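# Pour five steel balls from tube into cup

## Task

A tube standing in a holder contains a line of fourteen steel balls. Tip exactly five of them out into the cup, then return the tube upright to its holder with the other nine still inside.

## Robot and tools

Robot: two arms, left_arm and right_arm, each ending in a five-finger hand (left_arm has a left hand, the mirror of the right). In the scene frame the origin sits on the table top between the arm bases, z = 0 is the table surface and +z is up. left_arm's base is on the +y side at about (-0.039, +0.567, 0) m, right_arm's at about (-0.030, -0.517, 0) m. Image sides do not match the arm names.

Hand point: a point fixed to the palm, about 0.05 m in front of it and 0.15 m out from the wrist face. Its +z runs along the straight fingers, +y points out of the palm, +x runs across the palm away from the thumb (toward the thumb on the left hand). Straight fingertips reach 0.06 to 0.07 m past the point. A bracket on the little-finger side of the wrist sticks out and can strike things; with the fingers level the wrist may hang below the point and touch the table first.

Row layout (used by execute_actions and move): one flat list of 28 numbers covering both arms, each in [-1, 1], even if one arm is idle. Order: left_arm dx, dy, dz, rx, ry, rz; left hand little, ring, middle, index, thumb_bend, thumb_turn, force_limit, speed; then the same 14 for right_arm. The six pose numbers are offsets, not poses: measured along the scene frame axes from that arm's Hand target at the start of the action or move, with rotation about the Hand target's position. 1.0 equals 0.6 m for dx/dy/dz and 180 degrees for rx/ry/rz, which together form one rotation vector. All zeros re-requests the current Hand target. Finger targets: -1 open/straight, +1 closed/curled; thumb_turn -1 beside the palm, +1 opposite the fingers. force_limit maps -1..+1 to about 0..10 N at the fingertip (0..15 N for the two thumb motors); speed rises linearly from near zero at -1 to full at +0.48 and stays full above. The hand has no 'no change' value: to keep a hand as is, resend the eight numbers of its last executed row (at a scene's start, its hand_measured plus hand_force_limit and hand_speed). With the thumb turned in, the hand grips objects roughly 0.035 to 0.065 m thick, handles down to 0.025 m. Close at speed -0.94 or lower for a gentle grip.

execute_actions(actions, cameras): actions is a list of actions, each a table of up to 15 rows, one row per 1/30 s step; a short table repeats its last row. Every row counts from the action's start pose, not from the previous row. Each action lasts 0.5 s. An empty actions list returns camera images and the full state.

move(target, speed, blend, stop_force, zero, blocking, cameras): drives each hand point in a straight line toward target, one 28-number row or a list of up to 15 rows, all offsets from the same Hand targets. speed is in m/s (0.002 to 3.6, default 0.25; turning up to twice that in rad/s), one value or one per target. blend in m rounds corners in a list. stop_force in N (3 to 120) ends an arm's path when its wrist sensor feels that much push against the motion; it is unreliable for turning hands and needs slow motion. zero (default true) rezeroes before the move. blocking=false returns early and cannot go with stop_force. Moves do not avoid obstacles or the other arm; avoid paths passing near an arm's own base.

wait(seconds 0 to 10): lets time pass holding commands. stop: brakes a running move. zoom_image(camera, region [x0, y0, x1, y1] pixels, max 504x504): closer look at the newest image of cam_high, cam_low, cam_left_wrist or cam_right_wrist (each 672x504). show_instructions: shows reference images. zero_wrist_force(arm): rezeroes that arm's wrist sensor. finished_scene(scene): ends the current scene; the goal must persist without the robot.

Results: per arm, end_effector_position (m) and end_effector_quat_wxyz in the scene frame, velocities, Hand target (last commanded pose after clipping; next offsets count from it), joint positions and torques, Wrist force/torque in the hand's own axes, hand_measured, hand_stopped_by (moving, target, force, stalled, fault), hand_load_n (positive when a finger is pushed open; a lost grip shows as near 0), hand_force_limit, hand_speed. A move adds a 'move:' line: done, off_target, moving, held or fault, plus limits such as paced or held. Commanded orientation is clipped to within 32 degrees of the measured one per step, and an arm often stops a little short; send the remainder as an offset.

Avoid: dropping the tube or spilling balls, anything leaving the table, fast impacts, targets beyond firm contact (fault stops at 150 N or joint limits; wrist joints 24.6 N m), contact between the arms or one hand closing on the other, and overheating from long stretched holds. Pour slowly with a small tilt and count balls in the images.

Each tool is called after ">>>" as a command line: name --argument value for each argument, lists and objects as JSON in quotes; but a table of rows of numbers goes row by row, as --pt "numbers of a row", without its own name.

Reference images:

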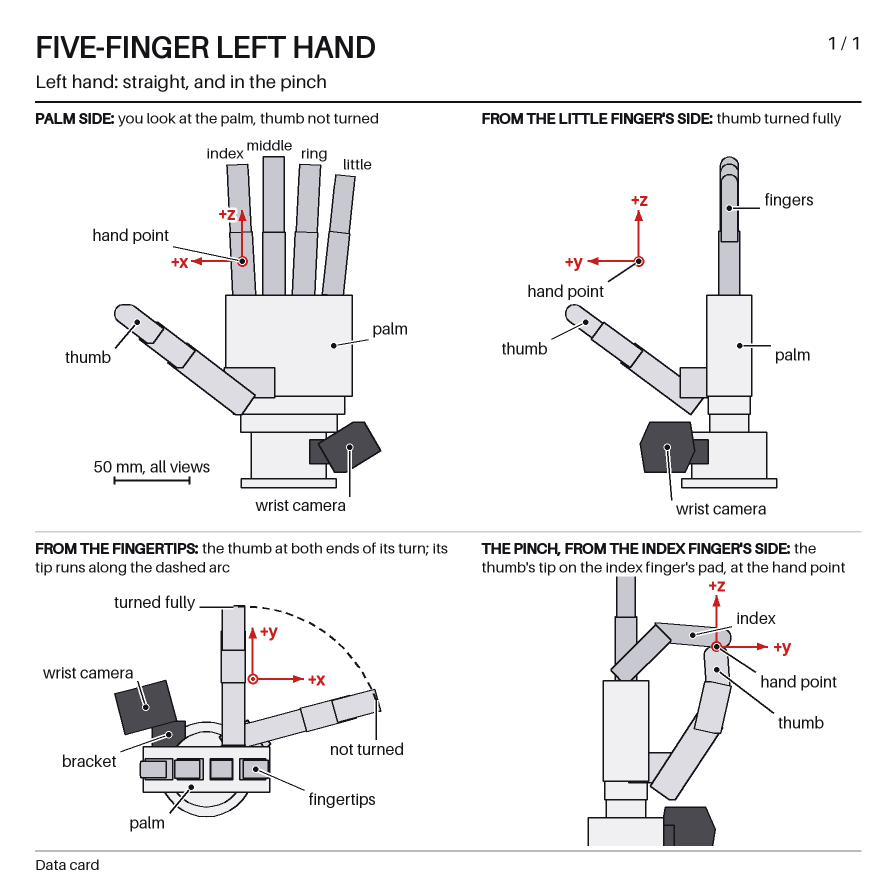

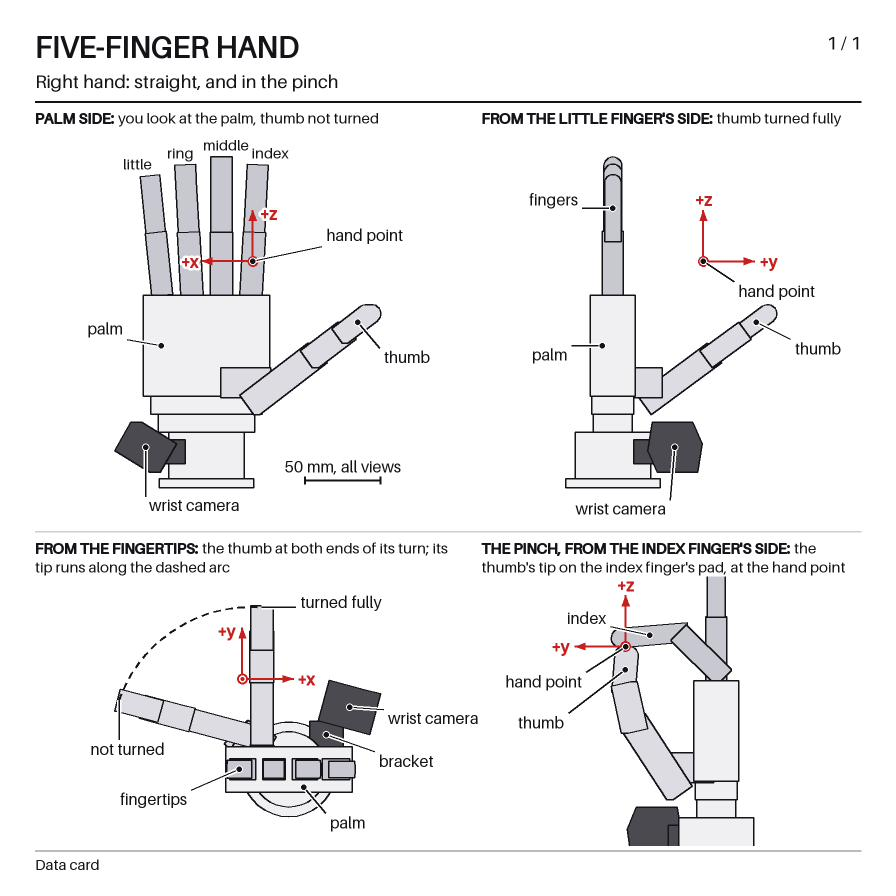

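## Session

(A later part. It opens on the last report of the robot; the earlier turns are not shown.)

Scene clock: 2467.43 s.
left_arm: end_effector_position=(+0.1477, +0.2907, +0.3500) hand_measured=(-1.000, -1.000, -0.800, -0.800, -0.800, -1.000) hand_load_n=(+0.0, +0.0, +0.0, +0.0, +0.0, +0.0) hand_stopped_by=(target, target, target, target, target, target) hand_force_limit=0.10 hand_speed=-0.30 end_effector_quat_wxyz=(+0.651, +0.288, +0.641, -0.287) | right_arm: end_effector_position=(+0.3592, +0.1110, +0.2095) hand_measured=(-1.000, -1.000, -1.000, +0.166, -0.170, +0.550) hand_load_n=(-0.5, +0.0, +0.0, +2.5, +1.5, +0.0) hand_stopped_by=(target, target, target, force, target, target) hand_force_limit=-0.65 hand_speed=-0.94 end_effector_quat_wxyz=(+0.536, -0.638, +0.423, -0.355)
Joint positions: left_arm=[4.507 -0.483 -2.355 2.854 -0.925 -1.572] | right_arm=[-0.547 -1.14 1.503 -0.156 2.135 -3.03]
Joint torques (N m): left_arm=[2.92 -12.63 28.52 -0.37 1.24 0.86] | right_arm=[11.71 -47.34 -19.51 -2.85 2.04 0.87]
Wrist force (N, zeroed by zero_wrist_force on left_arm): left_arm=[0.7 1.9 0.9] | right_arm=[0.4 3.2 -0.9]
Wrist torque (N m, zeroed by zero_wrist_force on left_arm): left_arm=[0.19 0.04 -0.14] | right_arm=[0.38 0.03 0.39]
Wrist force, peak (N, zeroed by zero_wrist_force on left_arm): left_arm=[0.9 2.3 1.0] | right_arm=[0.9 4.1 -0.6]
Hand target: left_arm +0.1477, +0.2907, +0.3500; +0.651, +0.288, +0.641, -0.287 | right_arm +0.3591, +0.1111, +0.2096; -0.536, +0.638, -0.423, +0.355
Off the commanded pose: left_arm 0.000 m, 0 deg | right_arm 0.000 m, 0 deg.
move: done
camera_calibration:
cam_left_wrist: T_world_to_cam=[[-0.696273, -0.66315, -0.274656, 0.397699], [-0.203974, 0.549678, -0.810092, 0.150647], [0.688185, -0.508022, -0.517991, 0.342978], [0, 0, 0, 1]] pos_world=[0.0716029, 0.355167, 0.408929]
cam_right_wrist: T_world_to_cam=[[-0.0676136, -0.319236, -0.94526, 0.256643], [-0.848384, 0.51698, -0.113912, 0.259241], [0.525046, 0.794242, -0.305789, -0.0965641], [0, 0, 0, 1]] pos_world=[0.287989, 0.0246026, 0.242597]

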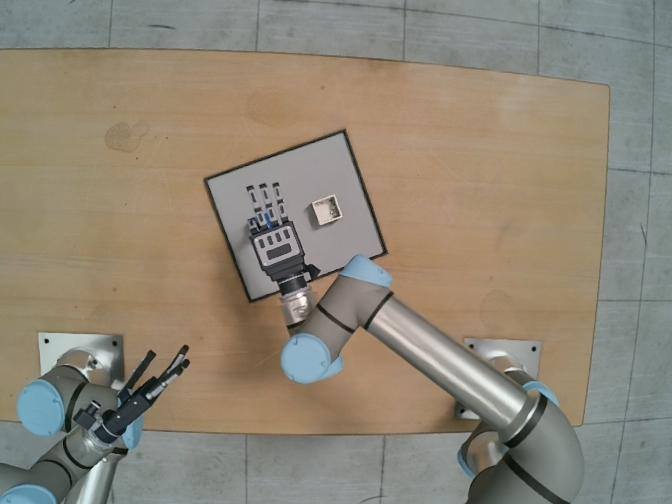

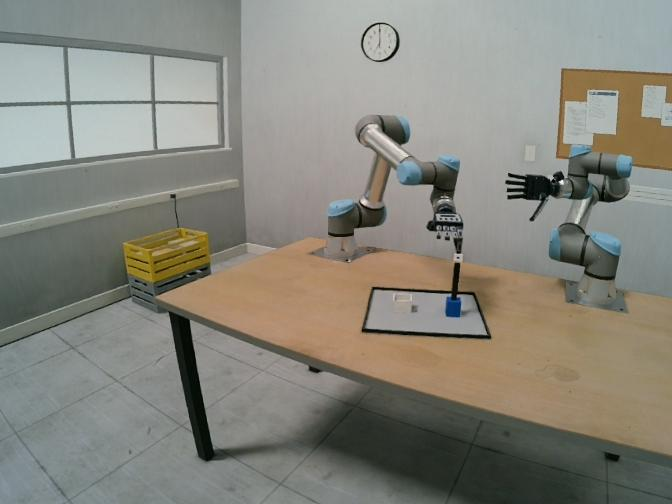

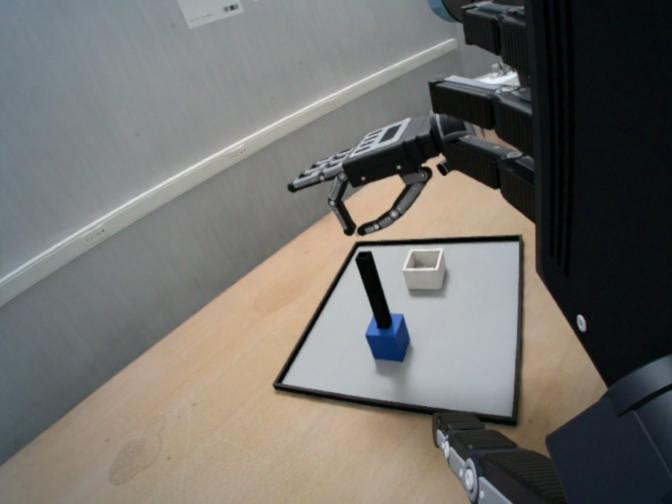

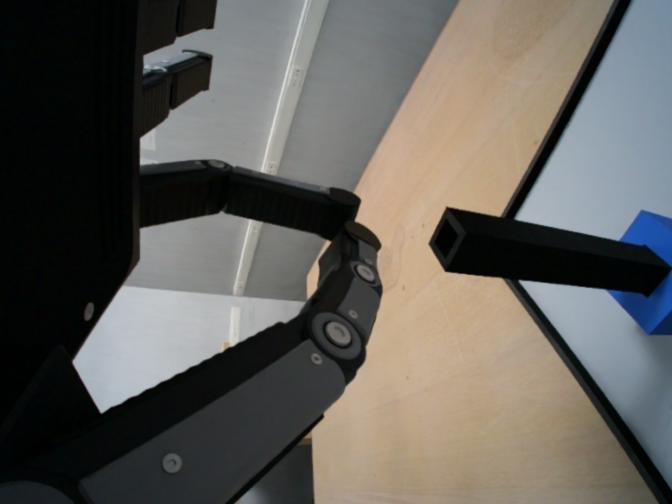

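>>> move --target '[0,0,0,0,0,0,-1,-1,-0.8,-0.8,-0.8,-1,0.1,-0.3,0.0002,-0.0006,-0.0367,0,0,0,-1,-1,-1,0.25,-0.17,0.55,-0.65,-0.94]' --speed 0.03 --stop_force 4 --cameras '["all"]'

>>> zoom_image --camera "cam_left_wrist" --region '[330, 215, 400, 275]'

>>> zoom_image --camera "cam_right_wrist" --region '[310, 170, 450, 290]'

>>> zoom_image --camera "cam_low" --region '[410, 190, 500, 330]'

Scene clock: 2482.50 s.
left_arm: end_effector_position=(+0.1477, +0.2907, +0.3500) hand_measured=(-1.000, -1.000, -0.800, -0.800, -0.800, -1.000) hand_load_n=(+0.0, +0.0, +0.0, +0.0, +0.0, +0.0) hand_stopped_by=(target, target, target, target, target, target) hand_force_limit=0.10 hand_speed=-0.30 end_effector_quat_wxyz=(+0.651, +0.288, +0.641, -0.287) | right_arm: end_effector_position=(+0.3592, +0.1107, +0.1875) hand_measured=(-1.000, -1.000, -1.000, +0.166, -0.170, +0.550) hand_load_n=(+0.0, +0.0, +0.0, +2.5, +1.5, +0.0) hand_stopped_by=(target, target, target, force, target, target) hand_force_limit=-0.65 hand_speed=-0.94 end_effector_quat_wxyz=(+0.536, -0.638, +0.423, -0.355)
Joint positions: left_arm=[4.507 -0.483 -2.355 2.854 -0.925 -1.572] | right_arm=[-0.548 -1.121 1.535 -0.208 2.134 -3.03]
Joint torques (N m): left_arm=[1.79 -11.76 28.58 -0.1 1.27 0.82] | right_arm=[-14.13 -51.38 -29.65 0.58 -1.69 -0.97]
Wrist force (N, zeroed by zero_wrist_force on left_arm): left_arm=[0.9 2.0 0.8] | right_arm=[0.6 3.2 -0.8]
Wrist torque (N m, zeroed by zero_wrist_force on left_arm): left_arm=[0.19 0.00 -0.12] | right_arm=[0.36 -0.01 0.41]
Wrist force, peak (N, zeroed by zero_wrist_force on left_arm): left_arm=[1.1 2.1 1.2] | right_arm=[0.6 3.6 -0.6]
Hand target: left_arm +0.1477, +0.2907, +0.3500; +0.651, +0.288, +0.641, -0.287 | right_arm +0.3592, +0.1107, +0.1875; -0.536, +0.638, -0.423, +0.355
Off the commanded pose: left_arm 0.000 m, 0 deg | right_arm 0.000 m, 0 deg.
move: done
camera_calibration:
cam_left_wrist: T_world_to_cam=[[-0.696273, -0.66315, -0.274656, 0.397699], [-0.203974, 0.549678, -0.810092, 0.150647], [0.688185, -0.508022, -0.517991, 0.342978], [0, 0, 0, 1]] pos_world=[0.0716029, 0.355167, 0.408929]
cam_right_wrist: T_world_to_cam=[[-0.0674745, -0.319082, -0.945322, 0.235721], [-0.848446, 0.51688, -0.113906, 0.256909], [0.524963, 0.794369, -0.3056, -0.103074], [0, 0, 0, 1]] pos_world=[0.287989, 0.0243013, 0.220596]

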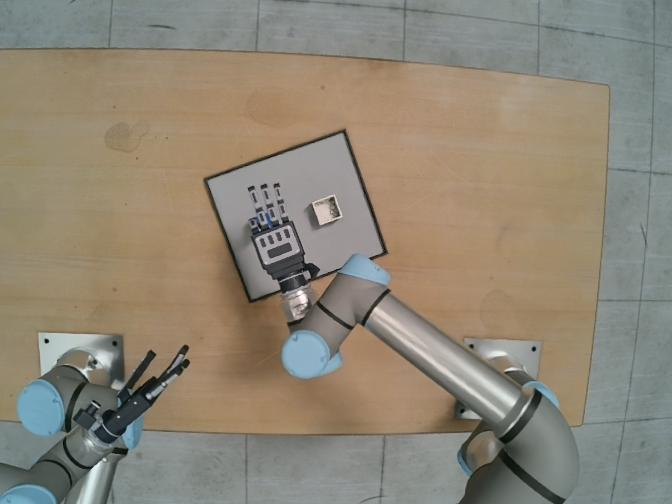

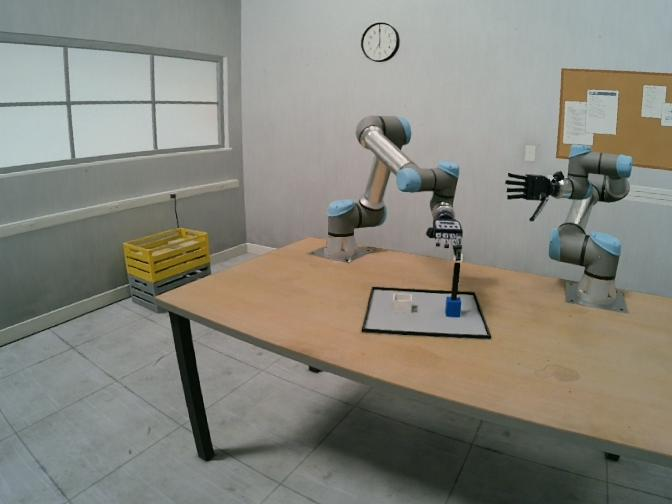

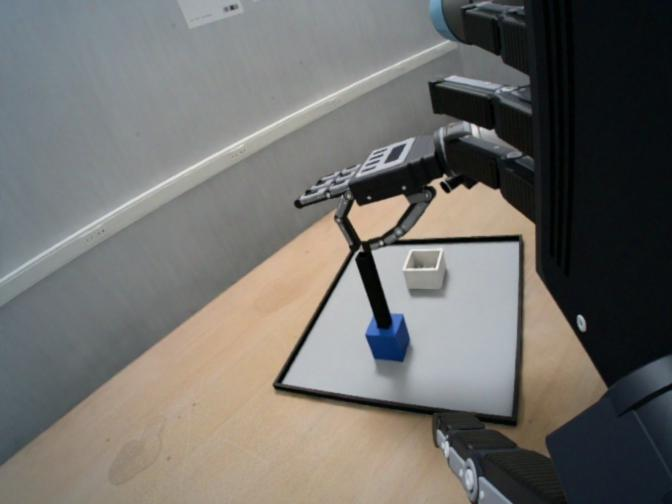

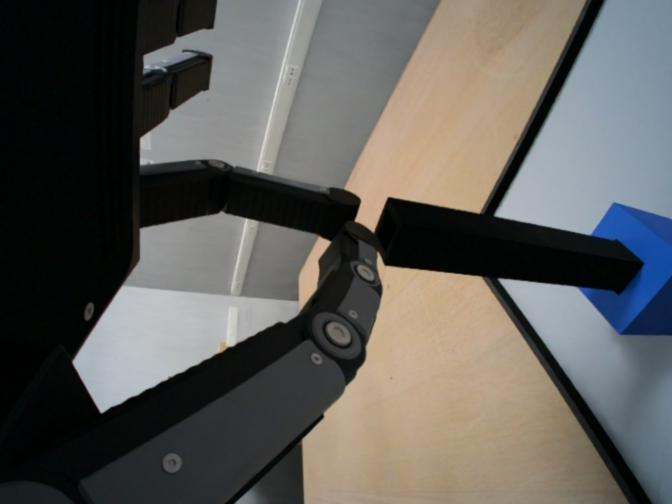

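Scaled by 7.200 from the camera's 672x504 image, which has a finer 960x720 frame.

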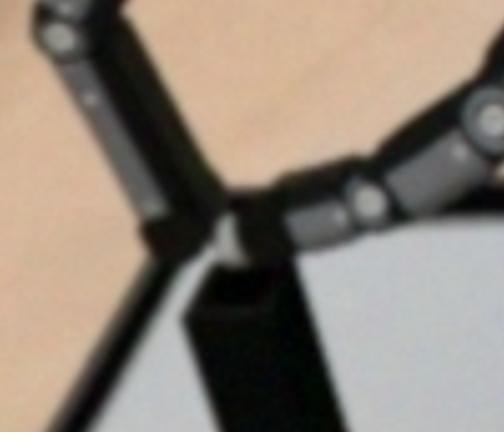

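Scaled by 3.600 from the camera's 672x504 image, which has a finer 960x720 frame.

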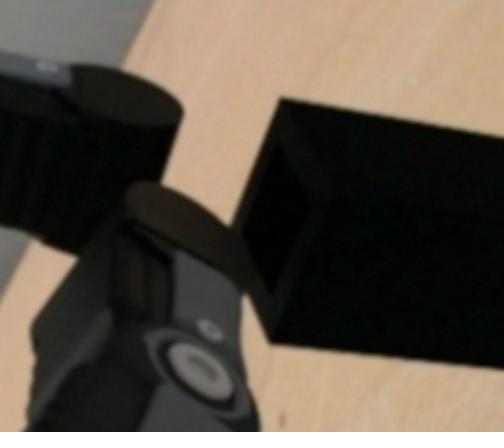

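Scaled by 3.600 from the camera's 672x504 image, which has a finer 960x720 frame.

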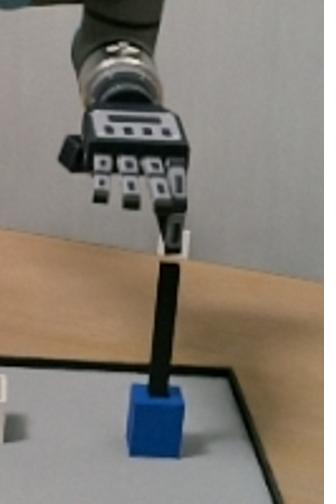

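>>> move --target '[0,0,0,0,0,0,-1,-1,-0.8,-0.8,-0.8,-1,0.1,-0.3,0,0,-0.025,0,0,0,-1,-1,-1,0.25,-0.17,0.55,-0.65,-0.94]' --speed 0.005 --stop_force 3 --cameras '["cam_left_wrist","cam_right_wrist","cam_low"]'

>>> zoom_image --camera "cam_left_wrist" --region '[330, 215, 400, 275]'

>>> zoom_image --camera "cam_right_wrist" --region '[310, 170, 450, 290]'

>>> zoom_image --camera "cam_low" --region '[430, 230, 480, 290]'

Scene clock: 2499.67 s.
left_arm: end_effector_position=(+0.1477, +0.2907, +0.3500) hand_measured=(-1.000, -1.000, -0.800, -0.800, -0.800, -1.000) hand_load_n=(+0.0, +0.0, +0.0, +0.0, +0.0, +0.0) hand_stopped_by=(target, target, target, target, target, target) hand_force_limit=0.10 hand_speed=-0.30 end_effector_quat_wxyz=(+0.651, +0.288, +0.641, -0.287) | right_arm: end_effector_position=(+0.3592, +0.1107, +0.1787) hand_measured=(-1.000, -1.000, -1.000, +0.166, -0.170, +0.550) hand_load_n=(-0.5, +0.0, +0.0, +3.5, -0.5, +0.0) hand_stopped_by=(target, target, target, force, target, target) hand_force_limit=-0.65 hand_speed=-0.94 end_effector_quat_wxyz=(+0.536, -0.638, +0.423, -0.355)
Joint positions: left_arm=[4.507 -0.483 -2.355 2.854 -0.925 -1.572] | right_arm=[-0.548 -1.113 1.547 -0.228 2.134 -3.03]
Joint torques (N m): left_arm=[3.06 -12.82 27.81 -0.38 1.21 0.98] | right_arm=[-14.17 -49.02 -26.94 1.08 0.08 0.09]
Wrist force (N, zeroed by zero_wrist_force on left_arm): left_arm=[0.7 2.2 0.9] | right_arm=[0.7 -0.5 -0.6]
Wrist torque (N m, zeroed by zero_wrist_force on left_arm): left_arm=[0.21 0.03 -0.14] | right_arm=[0.29 -0.02 0.41]
Wrist force, peak (N, zeroed by zero_wrist_force on left_arm): left_arm=[1.0 2.2 1.0] | right_arm=[0.5 3.6 -0.6]
Hand target: left_arm +0.1477, +0.2907, +0.3500; +0.651, +0.288, +0.641, -0.287 | right_arm +0.3592, +0.1107, +0.1787; -0.536, +0.638, -0.423, +0.355 (not the last commanded pose)
Off the commanded pose: left_arm 0.000 m, 0 deg | right_arm 0.006 m, 0 deg.
move: contact (right_arm)
camera_calibration:
cam_left_wrist: T_world_to_cam=[[-0.696273, -0.66315, -0.274656, 0.397699], [-0.203974, 0.549678, -0.810092, 0.150647], [0.688185, -0.508022, -0.517991, 0.342978], [0, 0, 0, 1]] pos_world=[0.0716029, 0.355167, 0.408929]
cam_right_wrist: T_world_to_cam=[[-0.0674252, -0.319006, -0.945351, 0.227392], [-0.84844, 0.516889, -0.11391, 0.255906], [0.524979, 0.794393, -0.305509, -0.105787], [0, 0, 0, 1]] pos_world=[0.287988, 0.0243011, 0.211796]
Images, in order (width x height): cam_low 672x504, cam_left_wrist 672x504, cam_right_wrist 672x504.

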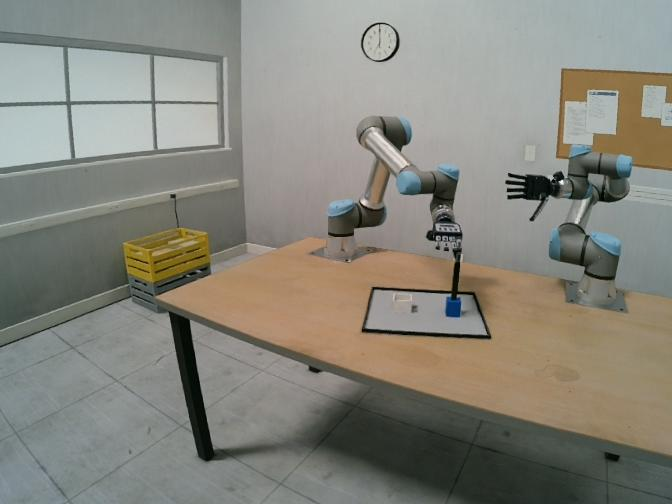

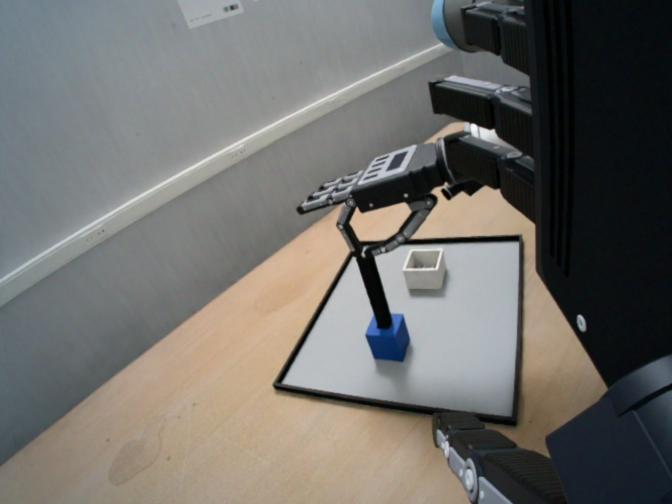

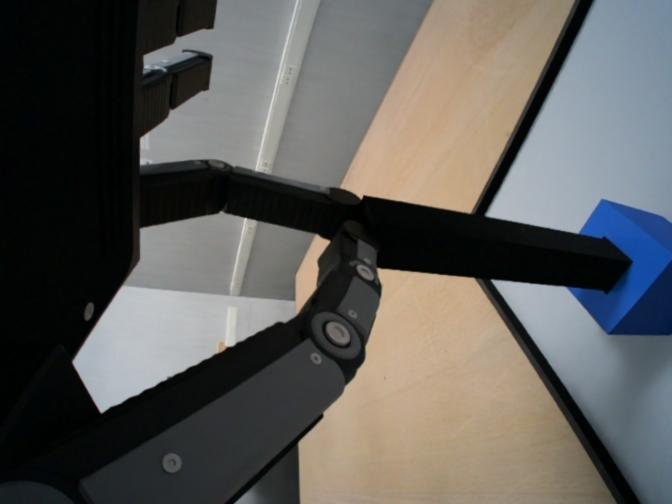

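Scaled by 7.200 from the camera's 672x504 image, which has a finer 960x720 frame.

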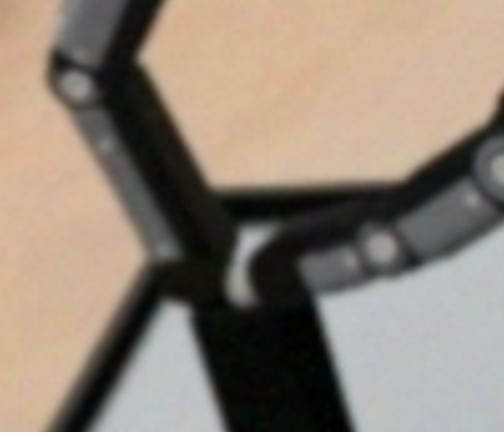

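Scaled by 3.600 from the camera's 672x504 image, which has a finer 960x720 frame.

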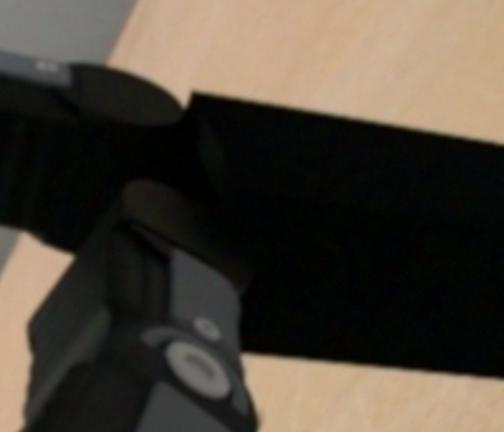

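Scaled by 8.400 from the camera's 672x504 image, which has a finer 960x720 frame.

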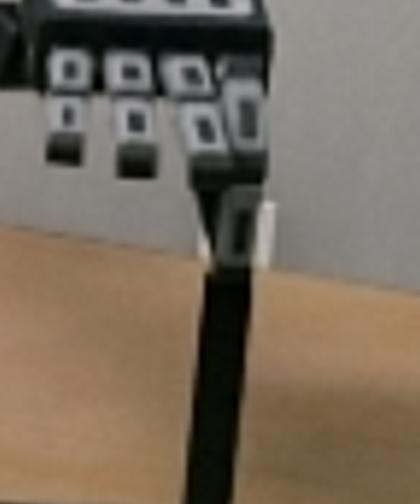

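>>> zoom_image --camera "cam_left_wrist" --region '[346, 236, 386, 266]'

Scaled by 12.600 from the camera's 672x504 image, which has a finer 960x720 frame.

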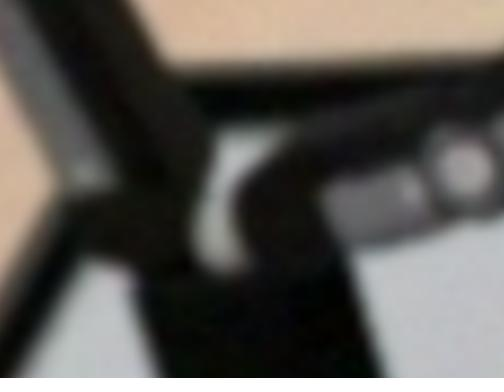

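>>> move --pt "0 0 0 0 0 0 -1 -1 -0.8 -0.8 -0.8 -1 0.1 -0.3 0 0 0.0067 0 0 0 -1 -1 -1 0.25 -0.17 0.55 -0.65 -0.94" --pt "0 0 0 0 0 0 -1 -1 -0.8 -0.8 -0.8 -1 0.1 -0.3 0.0046 -0.0044 0.0067 0 0 0 -1 -1 -1 0.25 -0.17 0.55 -0.65 -0.94" --speed 0.01 --cameras '["cam_left_wrist","cam_right_wrist","cam_low"]'

>>> zoom_image --camera "cam_left_wrist" --region '[346, 236, 386, 266]'

>>> zoom_image --camera "cam_right_wrist" --region '[310, 170, 450, 290]'

>>> zoom_image --camera "cam_low" --region '[435, 245, 475, 285]'

Scene clock: 2547.70 s.
left_arm: end_effector_position=(+0.1477, +0.2907, +0.3500) hand_measured=(-1.000, -1.000, -0.800, -0.800, -0.800, -1.000) hand_load_n=(+0.0, +0.0, +0.0, +0.0, +0.0, +0.0) hand_stopped_by=(target, target, target, target, target, target) hand_force_limit=0.10 hand_speed=-0.30 end_effector_quat_wxyz=(+0.651, +0.288, +0.641, -0.287) | right_arm: end_effector_position=(+0.3620, +0.1080, +0.1828) hand_measured=(-1.000, -1.000, -1.000, +0.166, -0.170, +0.550) hand_load_n=(+0.0, +0.5, +0.0, +2.5, +1.5, -0.5) hand_stopped_by=(target, target, target, force, target, target) hand_force_limit=-0.65 hand_speed=-0.94 end_effector_quat_wxyz=(+0.536, -0.638, +0.423, -0.355)
Joint positions: left_arm=[4.507 -0.483 -2.355 2.854 -0.925 -1.572] | right_arm=[-0.555 -1.121 1.547 -0.222 2.127 -3.032]
Joint torques (N m): left_arm=[3.1 -13.12 27.77 -0.31 1.05 1.04] | right_arm=[-3.66 -46.52 -18.64 -2.37 -0.65 -0.83]
Wrist force (N, zeroed by zero_wrist_force on left_arm): left_arm=[0.8 1.8 1.2] | right_arm=[0.7 3.3 -0.3]
Wrist torque (N m, zeroed by zero_wrist_force on left_arm): left_arm=[0.15 0.03 -0.13] | right_arm=[0.36 -0.04 0.43]
Wrist force, peak (N, zeroed by zero_wrist_force on left_arm): left_arm=[1.0 2.3 0.9] | right_arm=[0.6 3.5 -0.4]
Hand target: left_arm +0.1477, +0.2907, +0.3500; +0.651, +0.288, +0.641, -0.287 | right_arm +0.3620, +0.1081, +0.1828; -0.536, +0.638, -0.423, +0.355
Off the commanded pose: left_arm 0.000 m, 0 deg | right_arm 0.000 m, 0 deg.
move: done
camera_calibration:
cam_left_wrist: T_world_to_cam=[[-0.696273, -0.66315, -0.274656, 0.397699], [-0.203974, 0.549678, -0.810092, 0.150647], [0.688185, -0.508022, -0.517991, 0.342978], [0, 0, 0, 1]] pos_world=[0.0716029, 0.355167, 0.408929]
cam_right_wrist: T_world_to_cam=[[-0.0674252, -0.319006, -0.945351, 0.230595], [-0.84844, 0.516889, -0.11391, 0.260144], [0.524979, 0.794393, -0.305509, -0.10386], [0, 0, 0, 1]] pos_world=[0.290788, 0.0216011, 0.215896]
Images, in order (width x height): cam_low 672x504, cam_left_wrist 672x504, cam_right_wrist 672x504.

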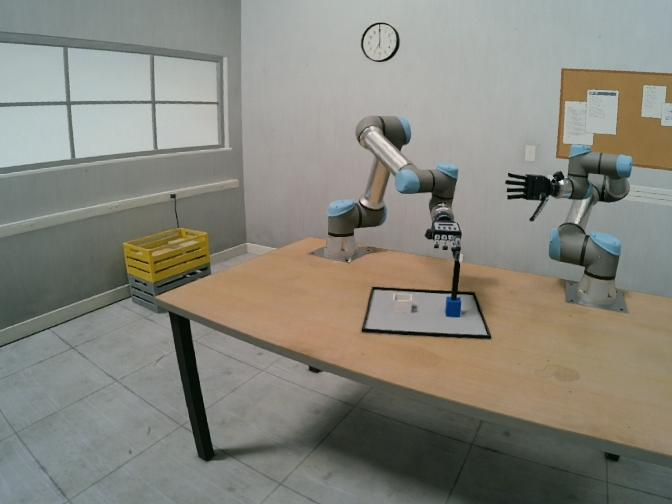

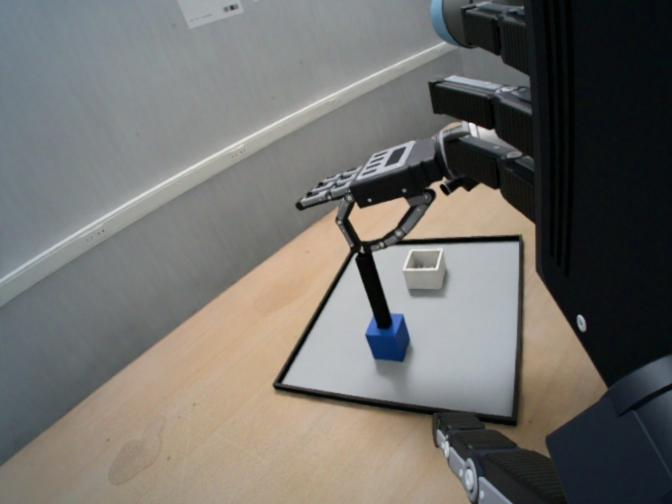

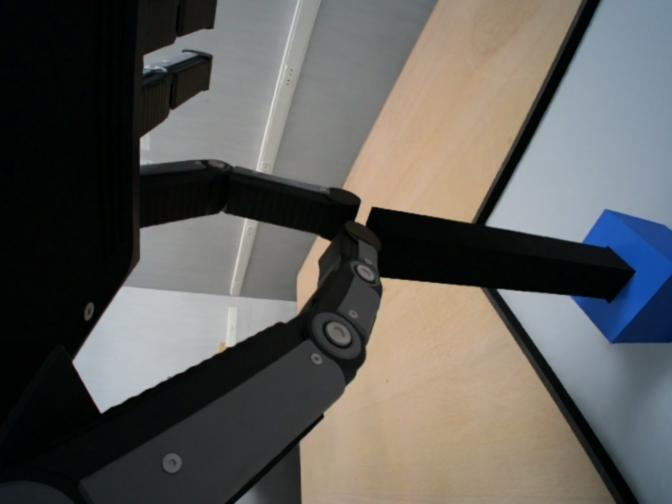

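Scaled by 12.600 from the camera's 672x504 image, which has a finer 960x720 frame.

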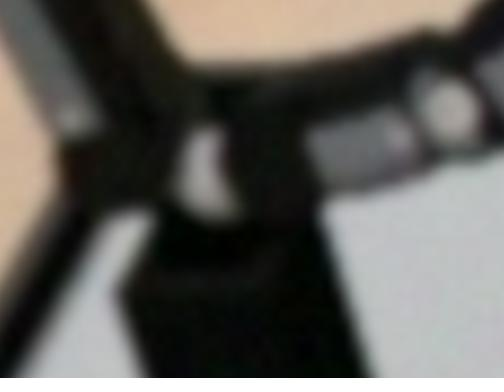

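Scaled by 3.600 from the camera's 672x504 image, which has a finer 960x720 frame.

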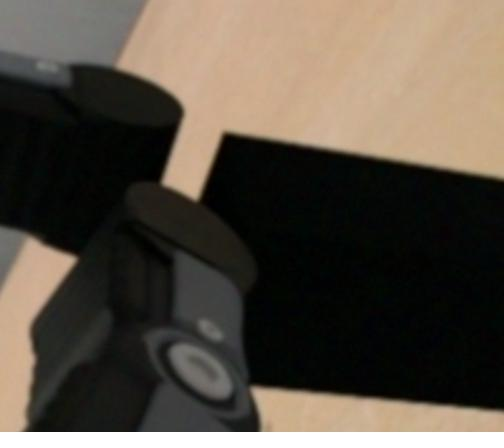

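Scaled by 12.600 from the camera's 672x504 image, which has a finer 960x720 frame.

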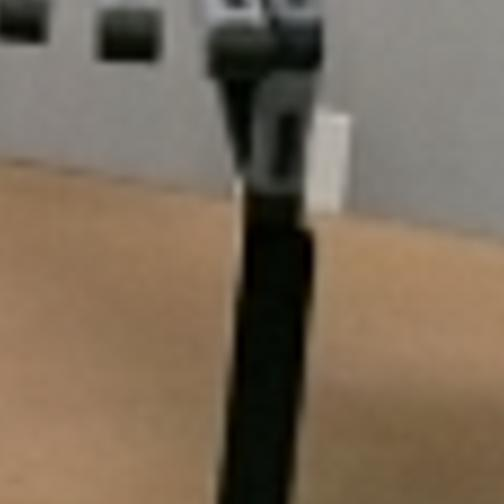

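>>> wait --seconds 0 --cameras '["cam_left_wrist", "cam_low", "cam_right_wrist"]'

Scene clock: 2567.03 s.
left_arm: end_effector_position=(+0.1477, +0.2907, +0.3500) hand_measured=(-1.000, -1.000, -0.800, -0.800, -0.800, -1.000) hand_load_n=(+0.0, +0.0, +0.0, +0.0, +0.0, +0.0) hand_stopped_by=(target, target, target, target, target, target) hand_force_limit=0.10 hand_speed=-0.30 end_effector_quat_wxyz=(+0.651, +0.288, +0.641, -0.287) | right_arm: end_effector_position=(+0.3620, +0.1081, +0.1828) hand_measured=(-1.000, -1.000, -1.000, +0.166, -0.170, +0.550) hand_load_n=(+0.0, +0.0, +0.0, +2.5, +1.5, -0.5) hand_stopped_by=(target, target, target, force, target, target) hand_force_limit=-0.65 hand_speed=-0.94 end_effector_quat_wxyz=(+0.536, -0.638, +0.423, -0.355)
Joint positions: left_arm=[4.507 -0.483 -2.355 2.854 -0.925 -1.572] | right_arm=[-0.555 -1.12 1.547 -0.222 2.127 -3.032]
Joint torques (N m): left_arm=[3.29 -12.71 27.94 -0.28 1.1 0.87] | right_arm=[13.13 -35.06 -28.28 0.5 2.04 0.74]
Wrist force (N, zeroed by zero_wrist_force on left_arm): left_arm=[0.8 1.8 0.9] | right_arm=[0.8 3.3 -0.6]
Wrist torque (N m, zeroed by zero_wrist_force on left_arm): left_arm=[0.16 0.02 -0.13] | right_arm=[0.37 -0.06 0.43]
Wrist force, peak (N, zeroed by zero_wrist_force on left_arm): left_arm=[0.8 2.3 0.9] | right_arm=[0.6 3.6 -0.7]
Hand target: left_arm +0.1477, +0.2907, +0.3500; +0.651, +0.288, +0.641, -0.287 | right_arm +0.3620, +0.1081, +0.1828; -0.536, +0.638, -0.423, +0.355
Off the commanded pose: left_arm 0.000 m, 0 deg | right_arm 0.000 m, 0 deg.
camera_calibration:
cam_left_wrist: T_world_to_cam=[[-0.696273, -0.66315, -0.274656, 0.397699], [-0.203974, 0.549678, -0.810092, 0.150647], [0.688185, -0.508022, -0.517991, 0.342978], [0, 0, 0, 1]] pos_world=[0.0716029, 0.355167, 0.408929]
cam_right_wrist: T_world_to_cam=[[-0.0674252, -0.319006, -0.945351, 0.230627], [-0.84844, 0.516889, -0.11391, 0.260092], [0.524979, 0.794393, -0.305509, -0.103939], [0, 0, 0, 1]] pos_world=[0.290788, 0.0217011, 0.215896]
Images, in order (width x height): cam_low 672x504, cam_left_wrist 672x504, cam_right_wrist 672x504.

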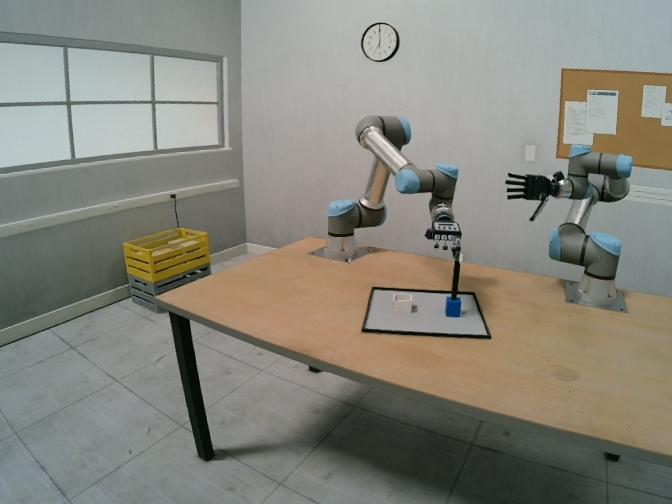

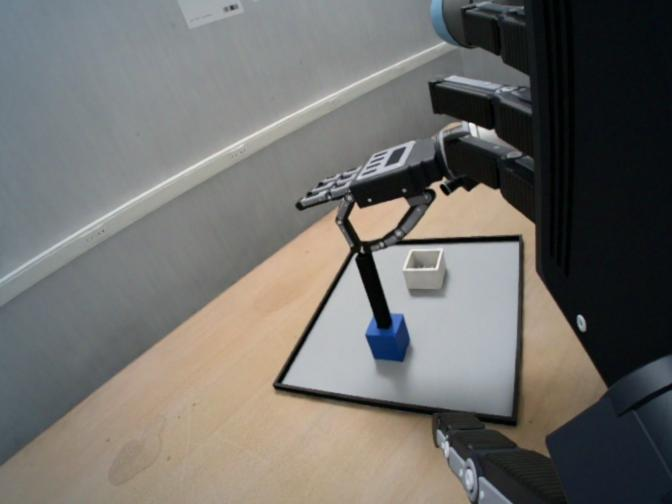

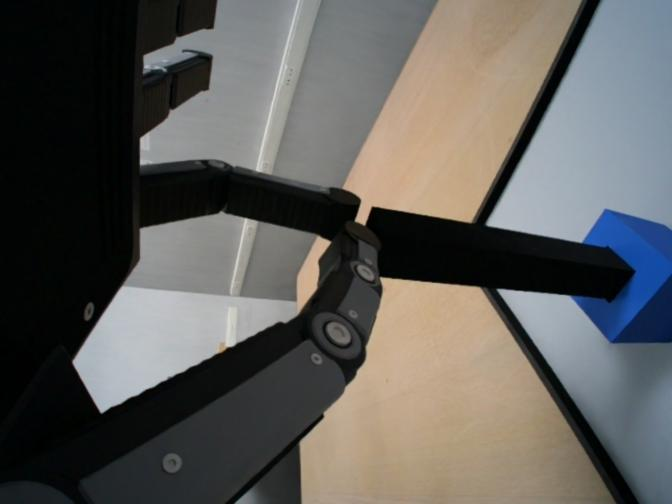

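>>> zoom_image --camera "cam_right_wrist" --region '[300, 180, 420, 270]'

>>> zoom_image --camera "cam_left_wrist" --region '[346, 236, 386, 266]'

Scaled by 4.200 from the camera's 672x504 image, which has a finer 960x720 frame.

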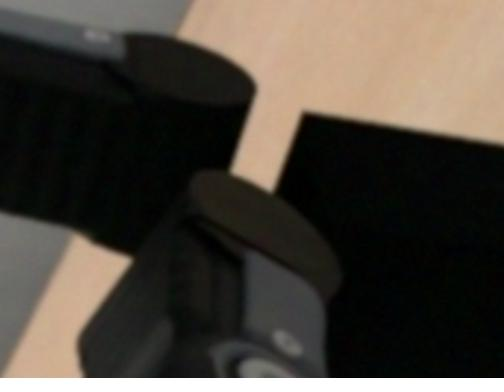

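Scaled by 12.600 from the camera's 672x504 image, which has a finer 960x720 frame.

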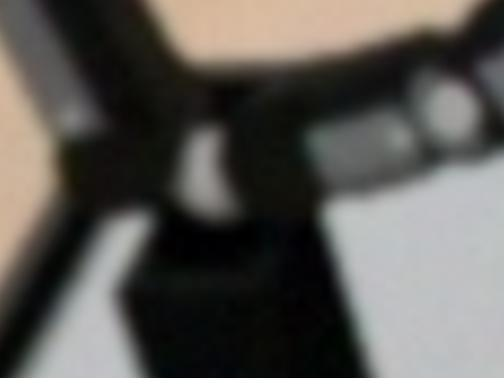

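>>> move --target '[0,0,0,0,0,0,-1,-1,-0.8,-0.8,-0.8,-1,0.1,-0.3,0.00045,-0.00107,-0.0065,0,0,0,-1,-1,-1,0.25,-0.17,0.55,-0.65,-0.94]' --speed 0.004 --stop_force 3 --cameras '["cam_low", "cam_left_wrist", "cam_right_wrist"]'

>>> zoom_image --camera "cam_left_wrist" --region '[346, 236, 386, 266]'

>>> zoom_image --camera "cam_low" --region '[435, 245, 475, 285]'

>>> zoom_image --camera "cam_right_wrist" --region '[300, 180, 420, 270]'

Scene clock: 2575.00 s.
left_arm: end_effector_position=(+0.1477, +0.2907, +0.3500) hand_measured=(-1.000, -1.000, -0.800, -0.800, -0.800, -1.000) hand_load_n=(+0.0, +0.0, +0.0, +0.0, +0.0, +0.0) hand_stopped_by=(target, target, target, target, target, target) hand_force_limit=0.10 hand_speed=-0.30 end_effector_quat_wxyz=(+0.651, +0.288, +0.641, -0.287) | right_arm: end_effector_position=(+0.3622, +0.1075, +0.1788) hand_measured=(-1.000, -1.000, -1.000, +0.166, -0.170, +0.550) hand_load_n=(+0.0, +0.0, +0.0, +2.5, +0.5, +0.0) hand_stopped_by=(target, target, target, force, target, target) hand_force_limit=-0.65 hand_speed=-0.94 end_effector_quat_wxyz=(+0.536, -0.638, +0.423, -0.355)
Joint positions: left_arm=[4.507 -0.483 -2.355 2.854 -0.925 -1.572] | right_arm=[-0.556 -1.118 1.554 -0.231 2.126 -3.032]
Joint torques (N m): left_arm=[2.91 -12.55 27.18 -0.14 1.35 0.95] | right_arm=[-13.22 -33.95 -20.01 0.92 -1.82 -1.19]
Wrist force (N, zeroed by zero_wrist_force on left_arm): left_arm=[1.0 1.9 1.1] | right_arm=[0.8 1.3 -0.6]
Wrist torque (N m, zeroed by zero_wrist_force on left_arm): left_arm=[0.17 0.00 -0.12] | right_arm=[0.31 -0.06 0.43]
Wrist force, peak (N, zeroed by zero_wrist_force on left_arm): left_arm=[1.0 2.2 1.0] | right_arm=[0.5 3.5 -0.5]
Hand target: left_arm +0.1477, +0.2907, +0.3500; +0.651, +0.288, +0.641, -0.287 | right_arm +0.3622, +0.1075, +0.1789; -0.536, +0.638, -0.423, +0.355
Off the commanded pose: left_arm 0.000 m, 0 deg | right_arm 0.000 m, 0 deg.
move: done
camera_calibration:
cam_left_wrist: T_world_to_cam=[[-0.696273, -0.66315, -0.274656, 0.397699], [-0.203974, 0.549678, -0.810092, 0.150647], [0.688185, -0.508022, -0.517991, 0.342978], [0, 0, 0, 1]] pos_world=[0.0716029, 0.355167, 0.408929]
cam_right_wrist: T_world_to_cam=[[-0.0674745, -0.319082, -0.945322, 0.226678], [-0.848446, 0.51688, -0.113906, 0.260118], [0.524963, 0.794369, -0.3056, -0.104765], [0, 0, 0, 1]] pos_world=[0.290989, 0.0211013, 0.211896]
Images, in order (width x height): cam_low 672x504, cam_left_wrist 672x504, cam_right_wrist 672x504.

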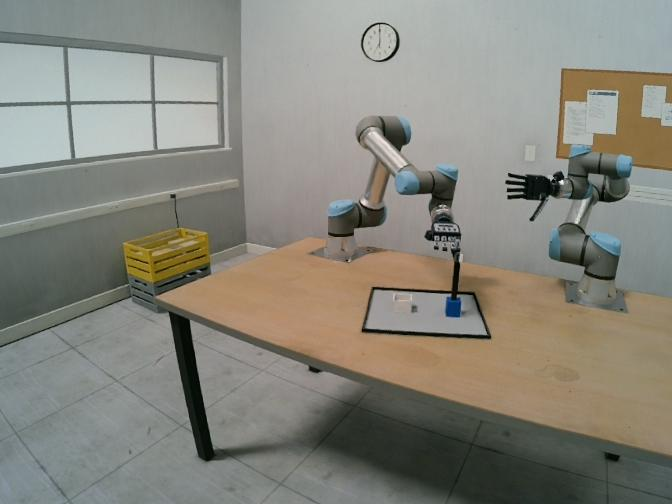

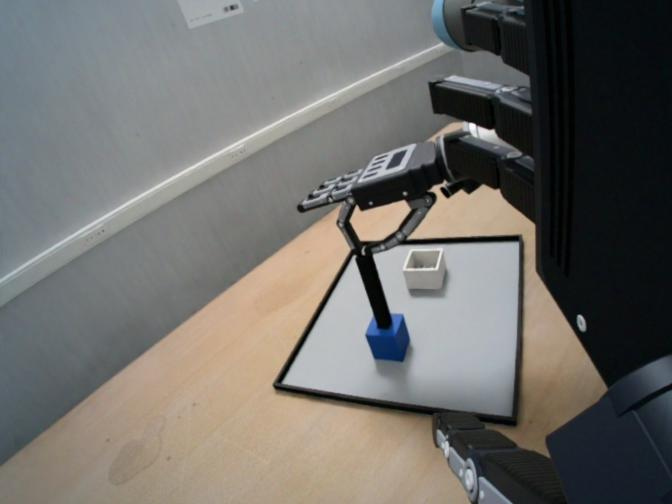

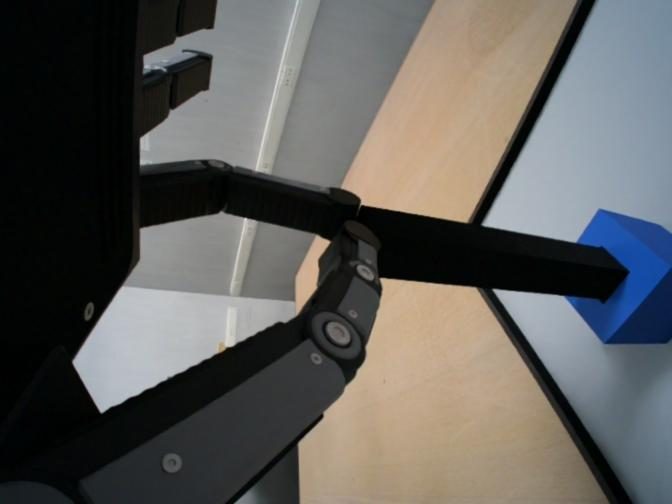

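Scaled by 12.600 from the camera's 672x504 image, which has a finer 960x720 frame.

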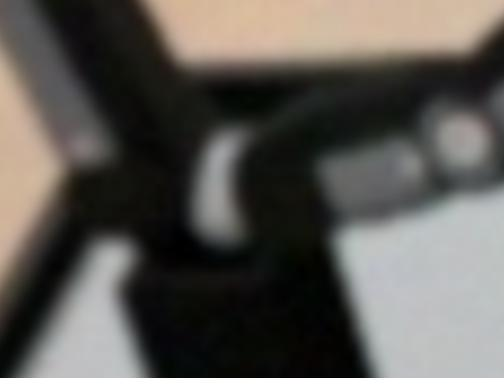

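Scaled by 12.600 from the camera's 672x504 image, which has a finer 960x720 frame.

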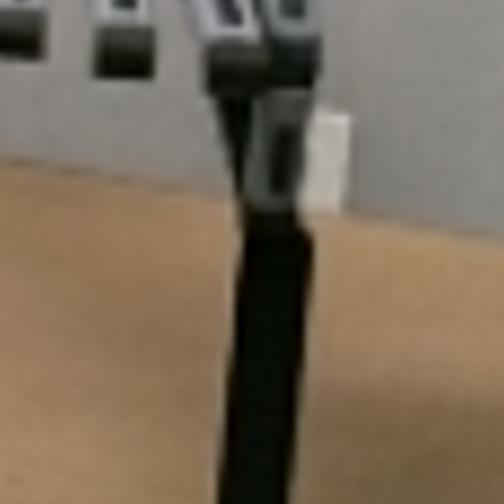

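Scaled by 4.200 from the camera's 672x504 image, which has a finer 960x720 frame.

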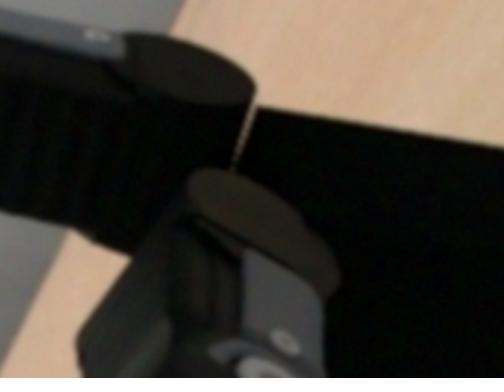

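>>> zoom_image --camera "cam_left_wrist" --region '[350, 240, 380, 263]'

>>> zoom_image --camera "cam_left_wrist" --region '[340, 240, 420, 300]'

Scaled by 16.800 from the camera's 672x504 image, which has a finer 960x720 frame.

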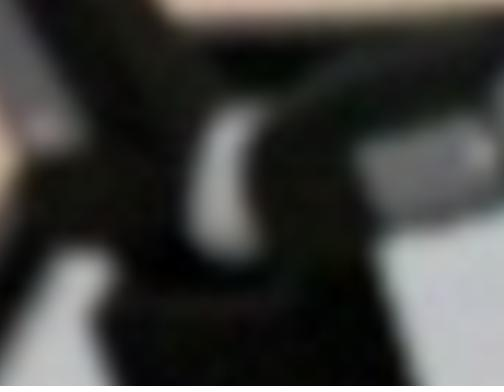

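Scaled by 6.300 from the camera's 672x504 image, which has a finer 960x720 frame.

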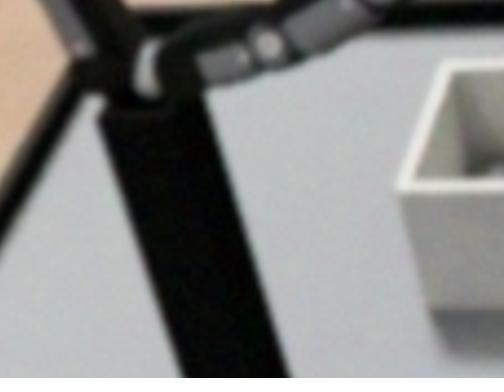

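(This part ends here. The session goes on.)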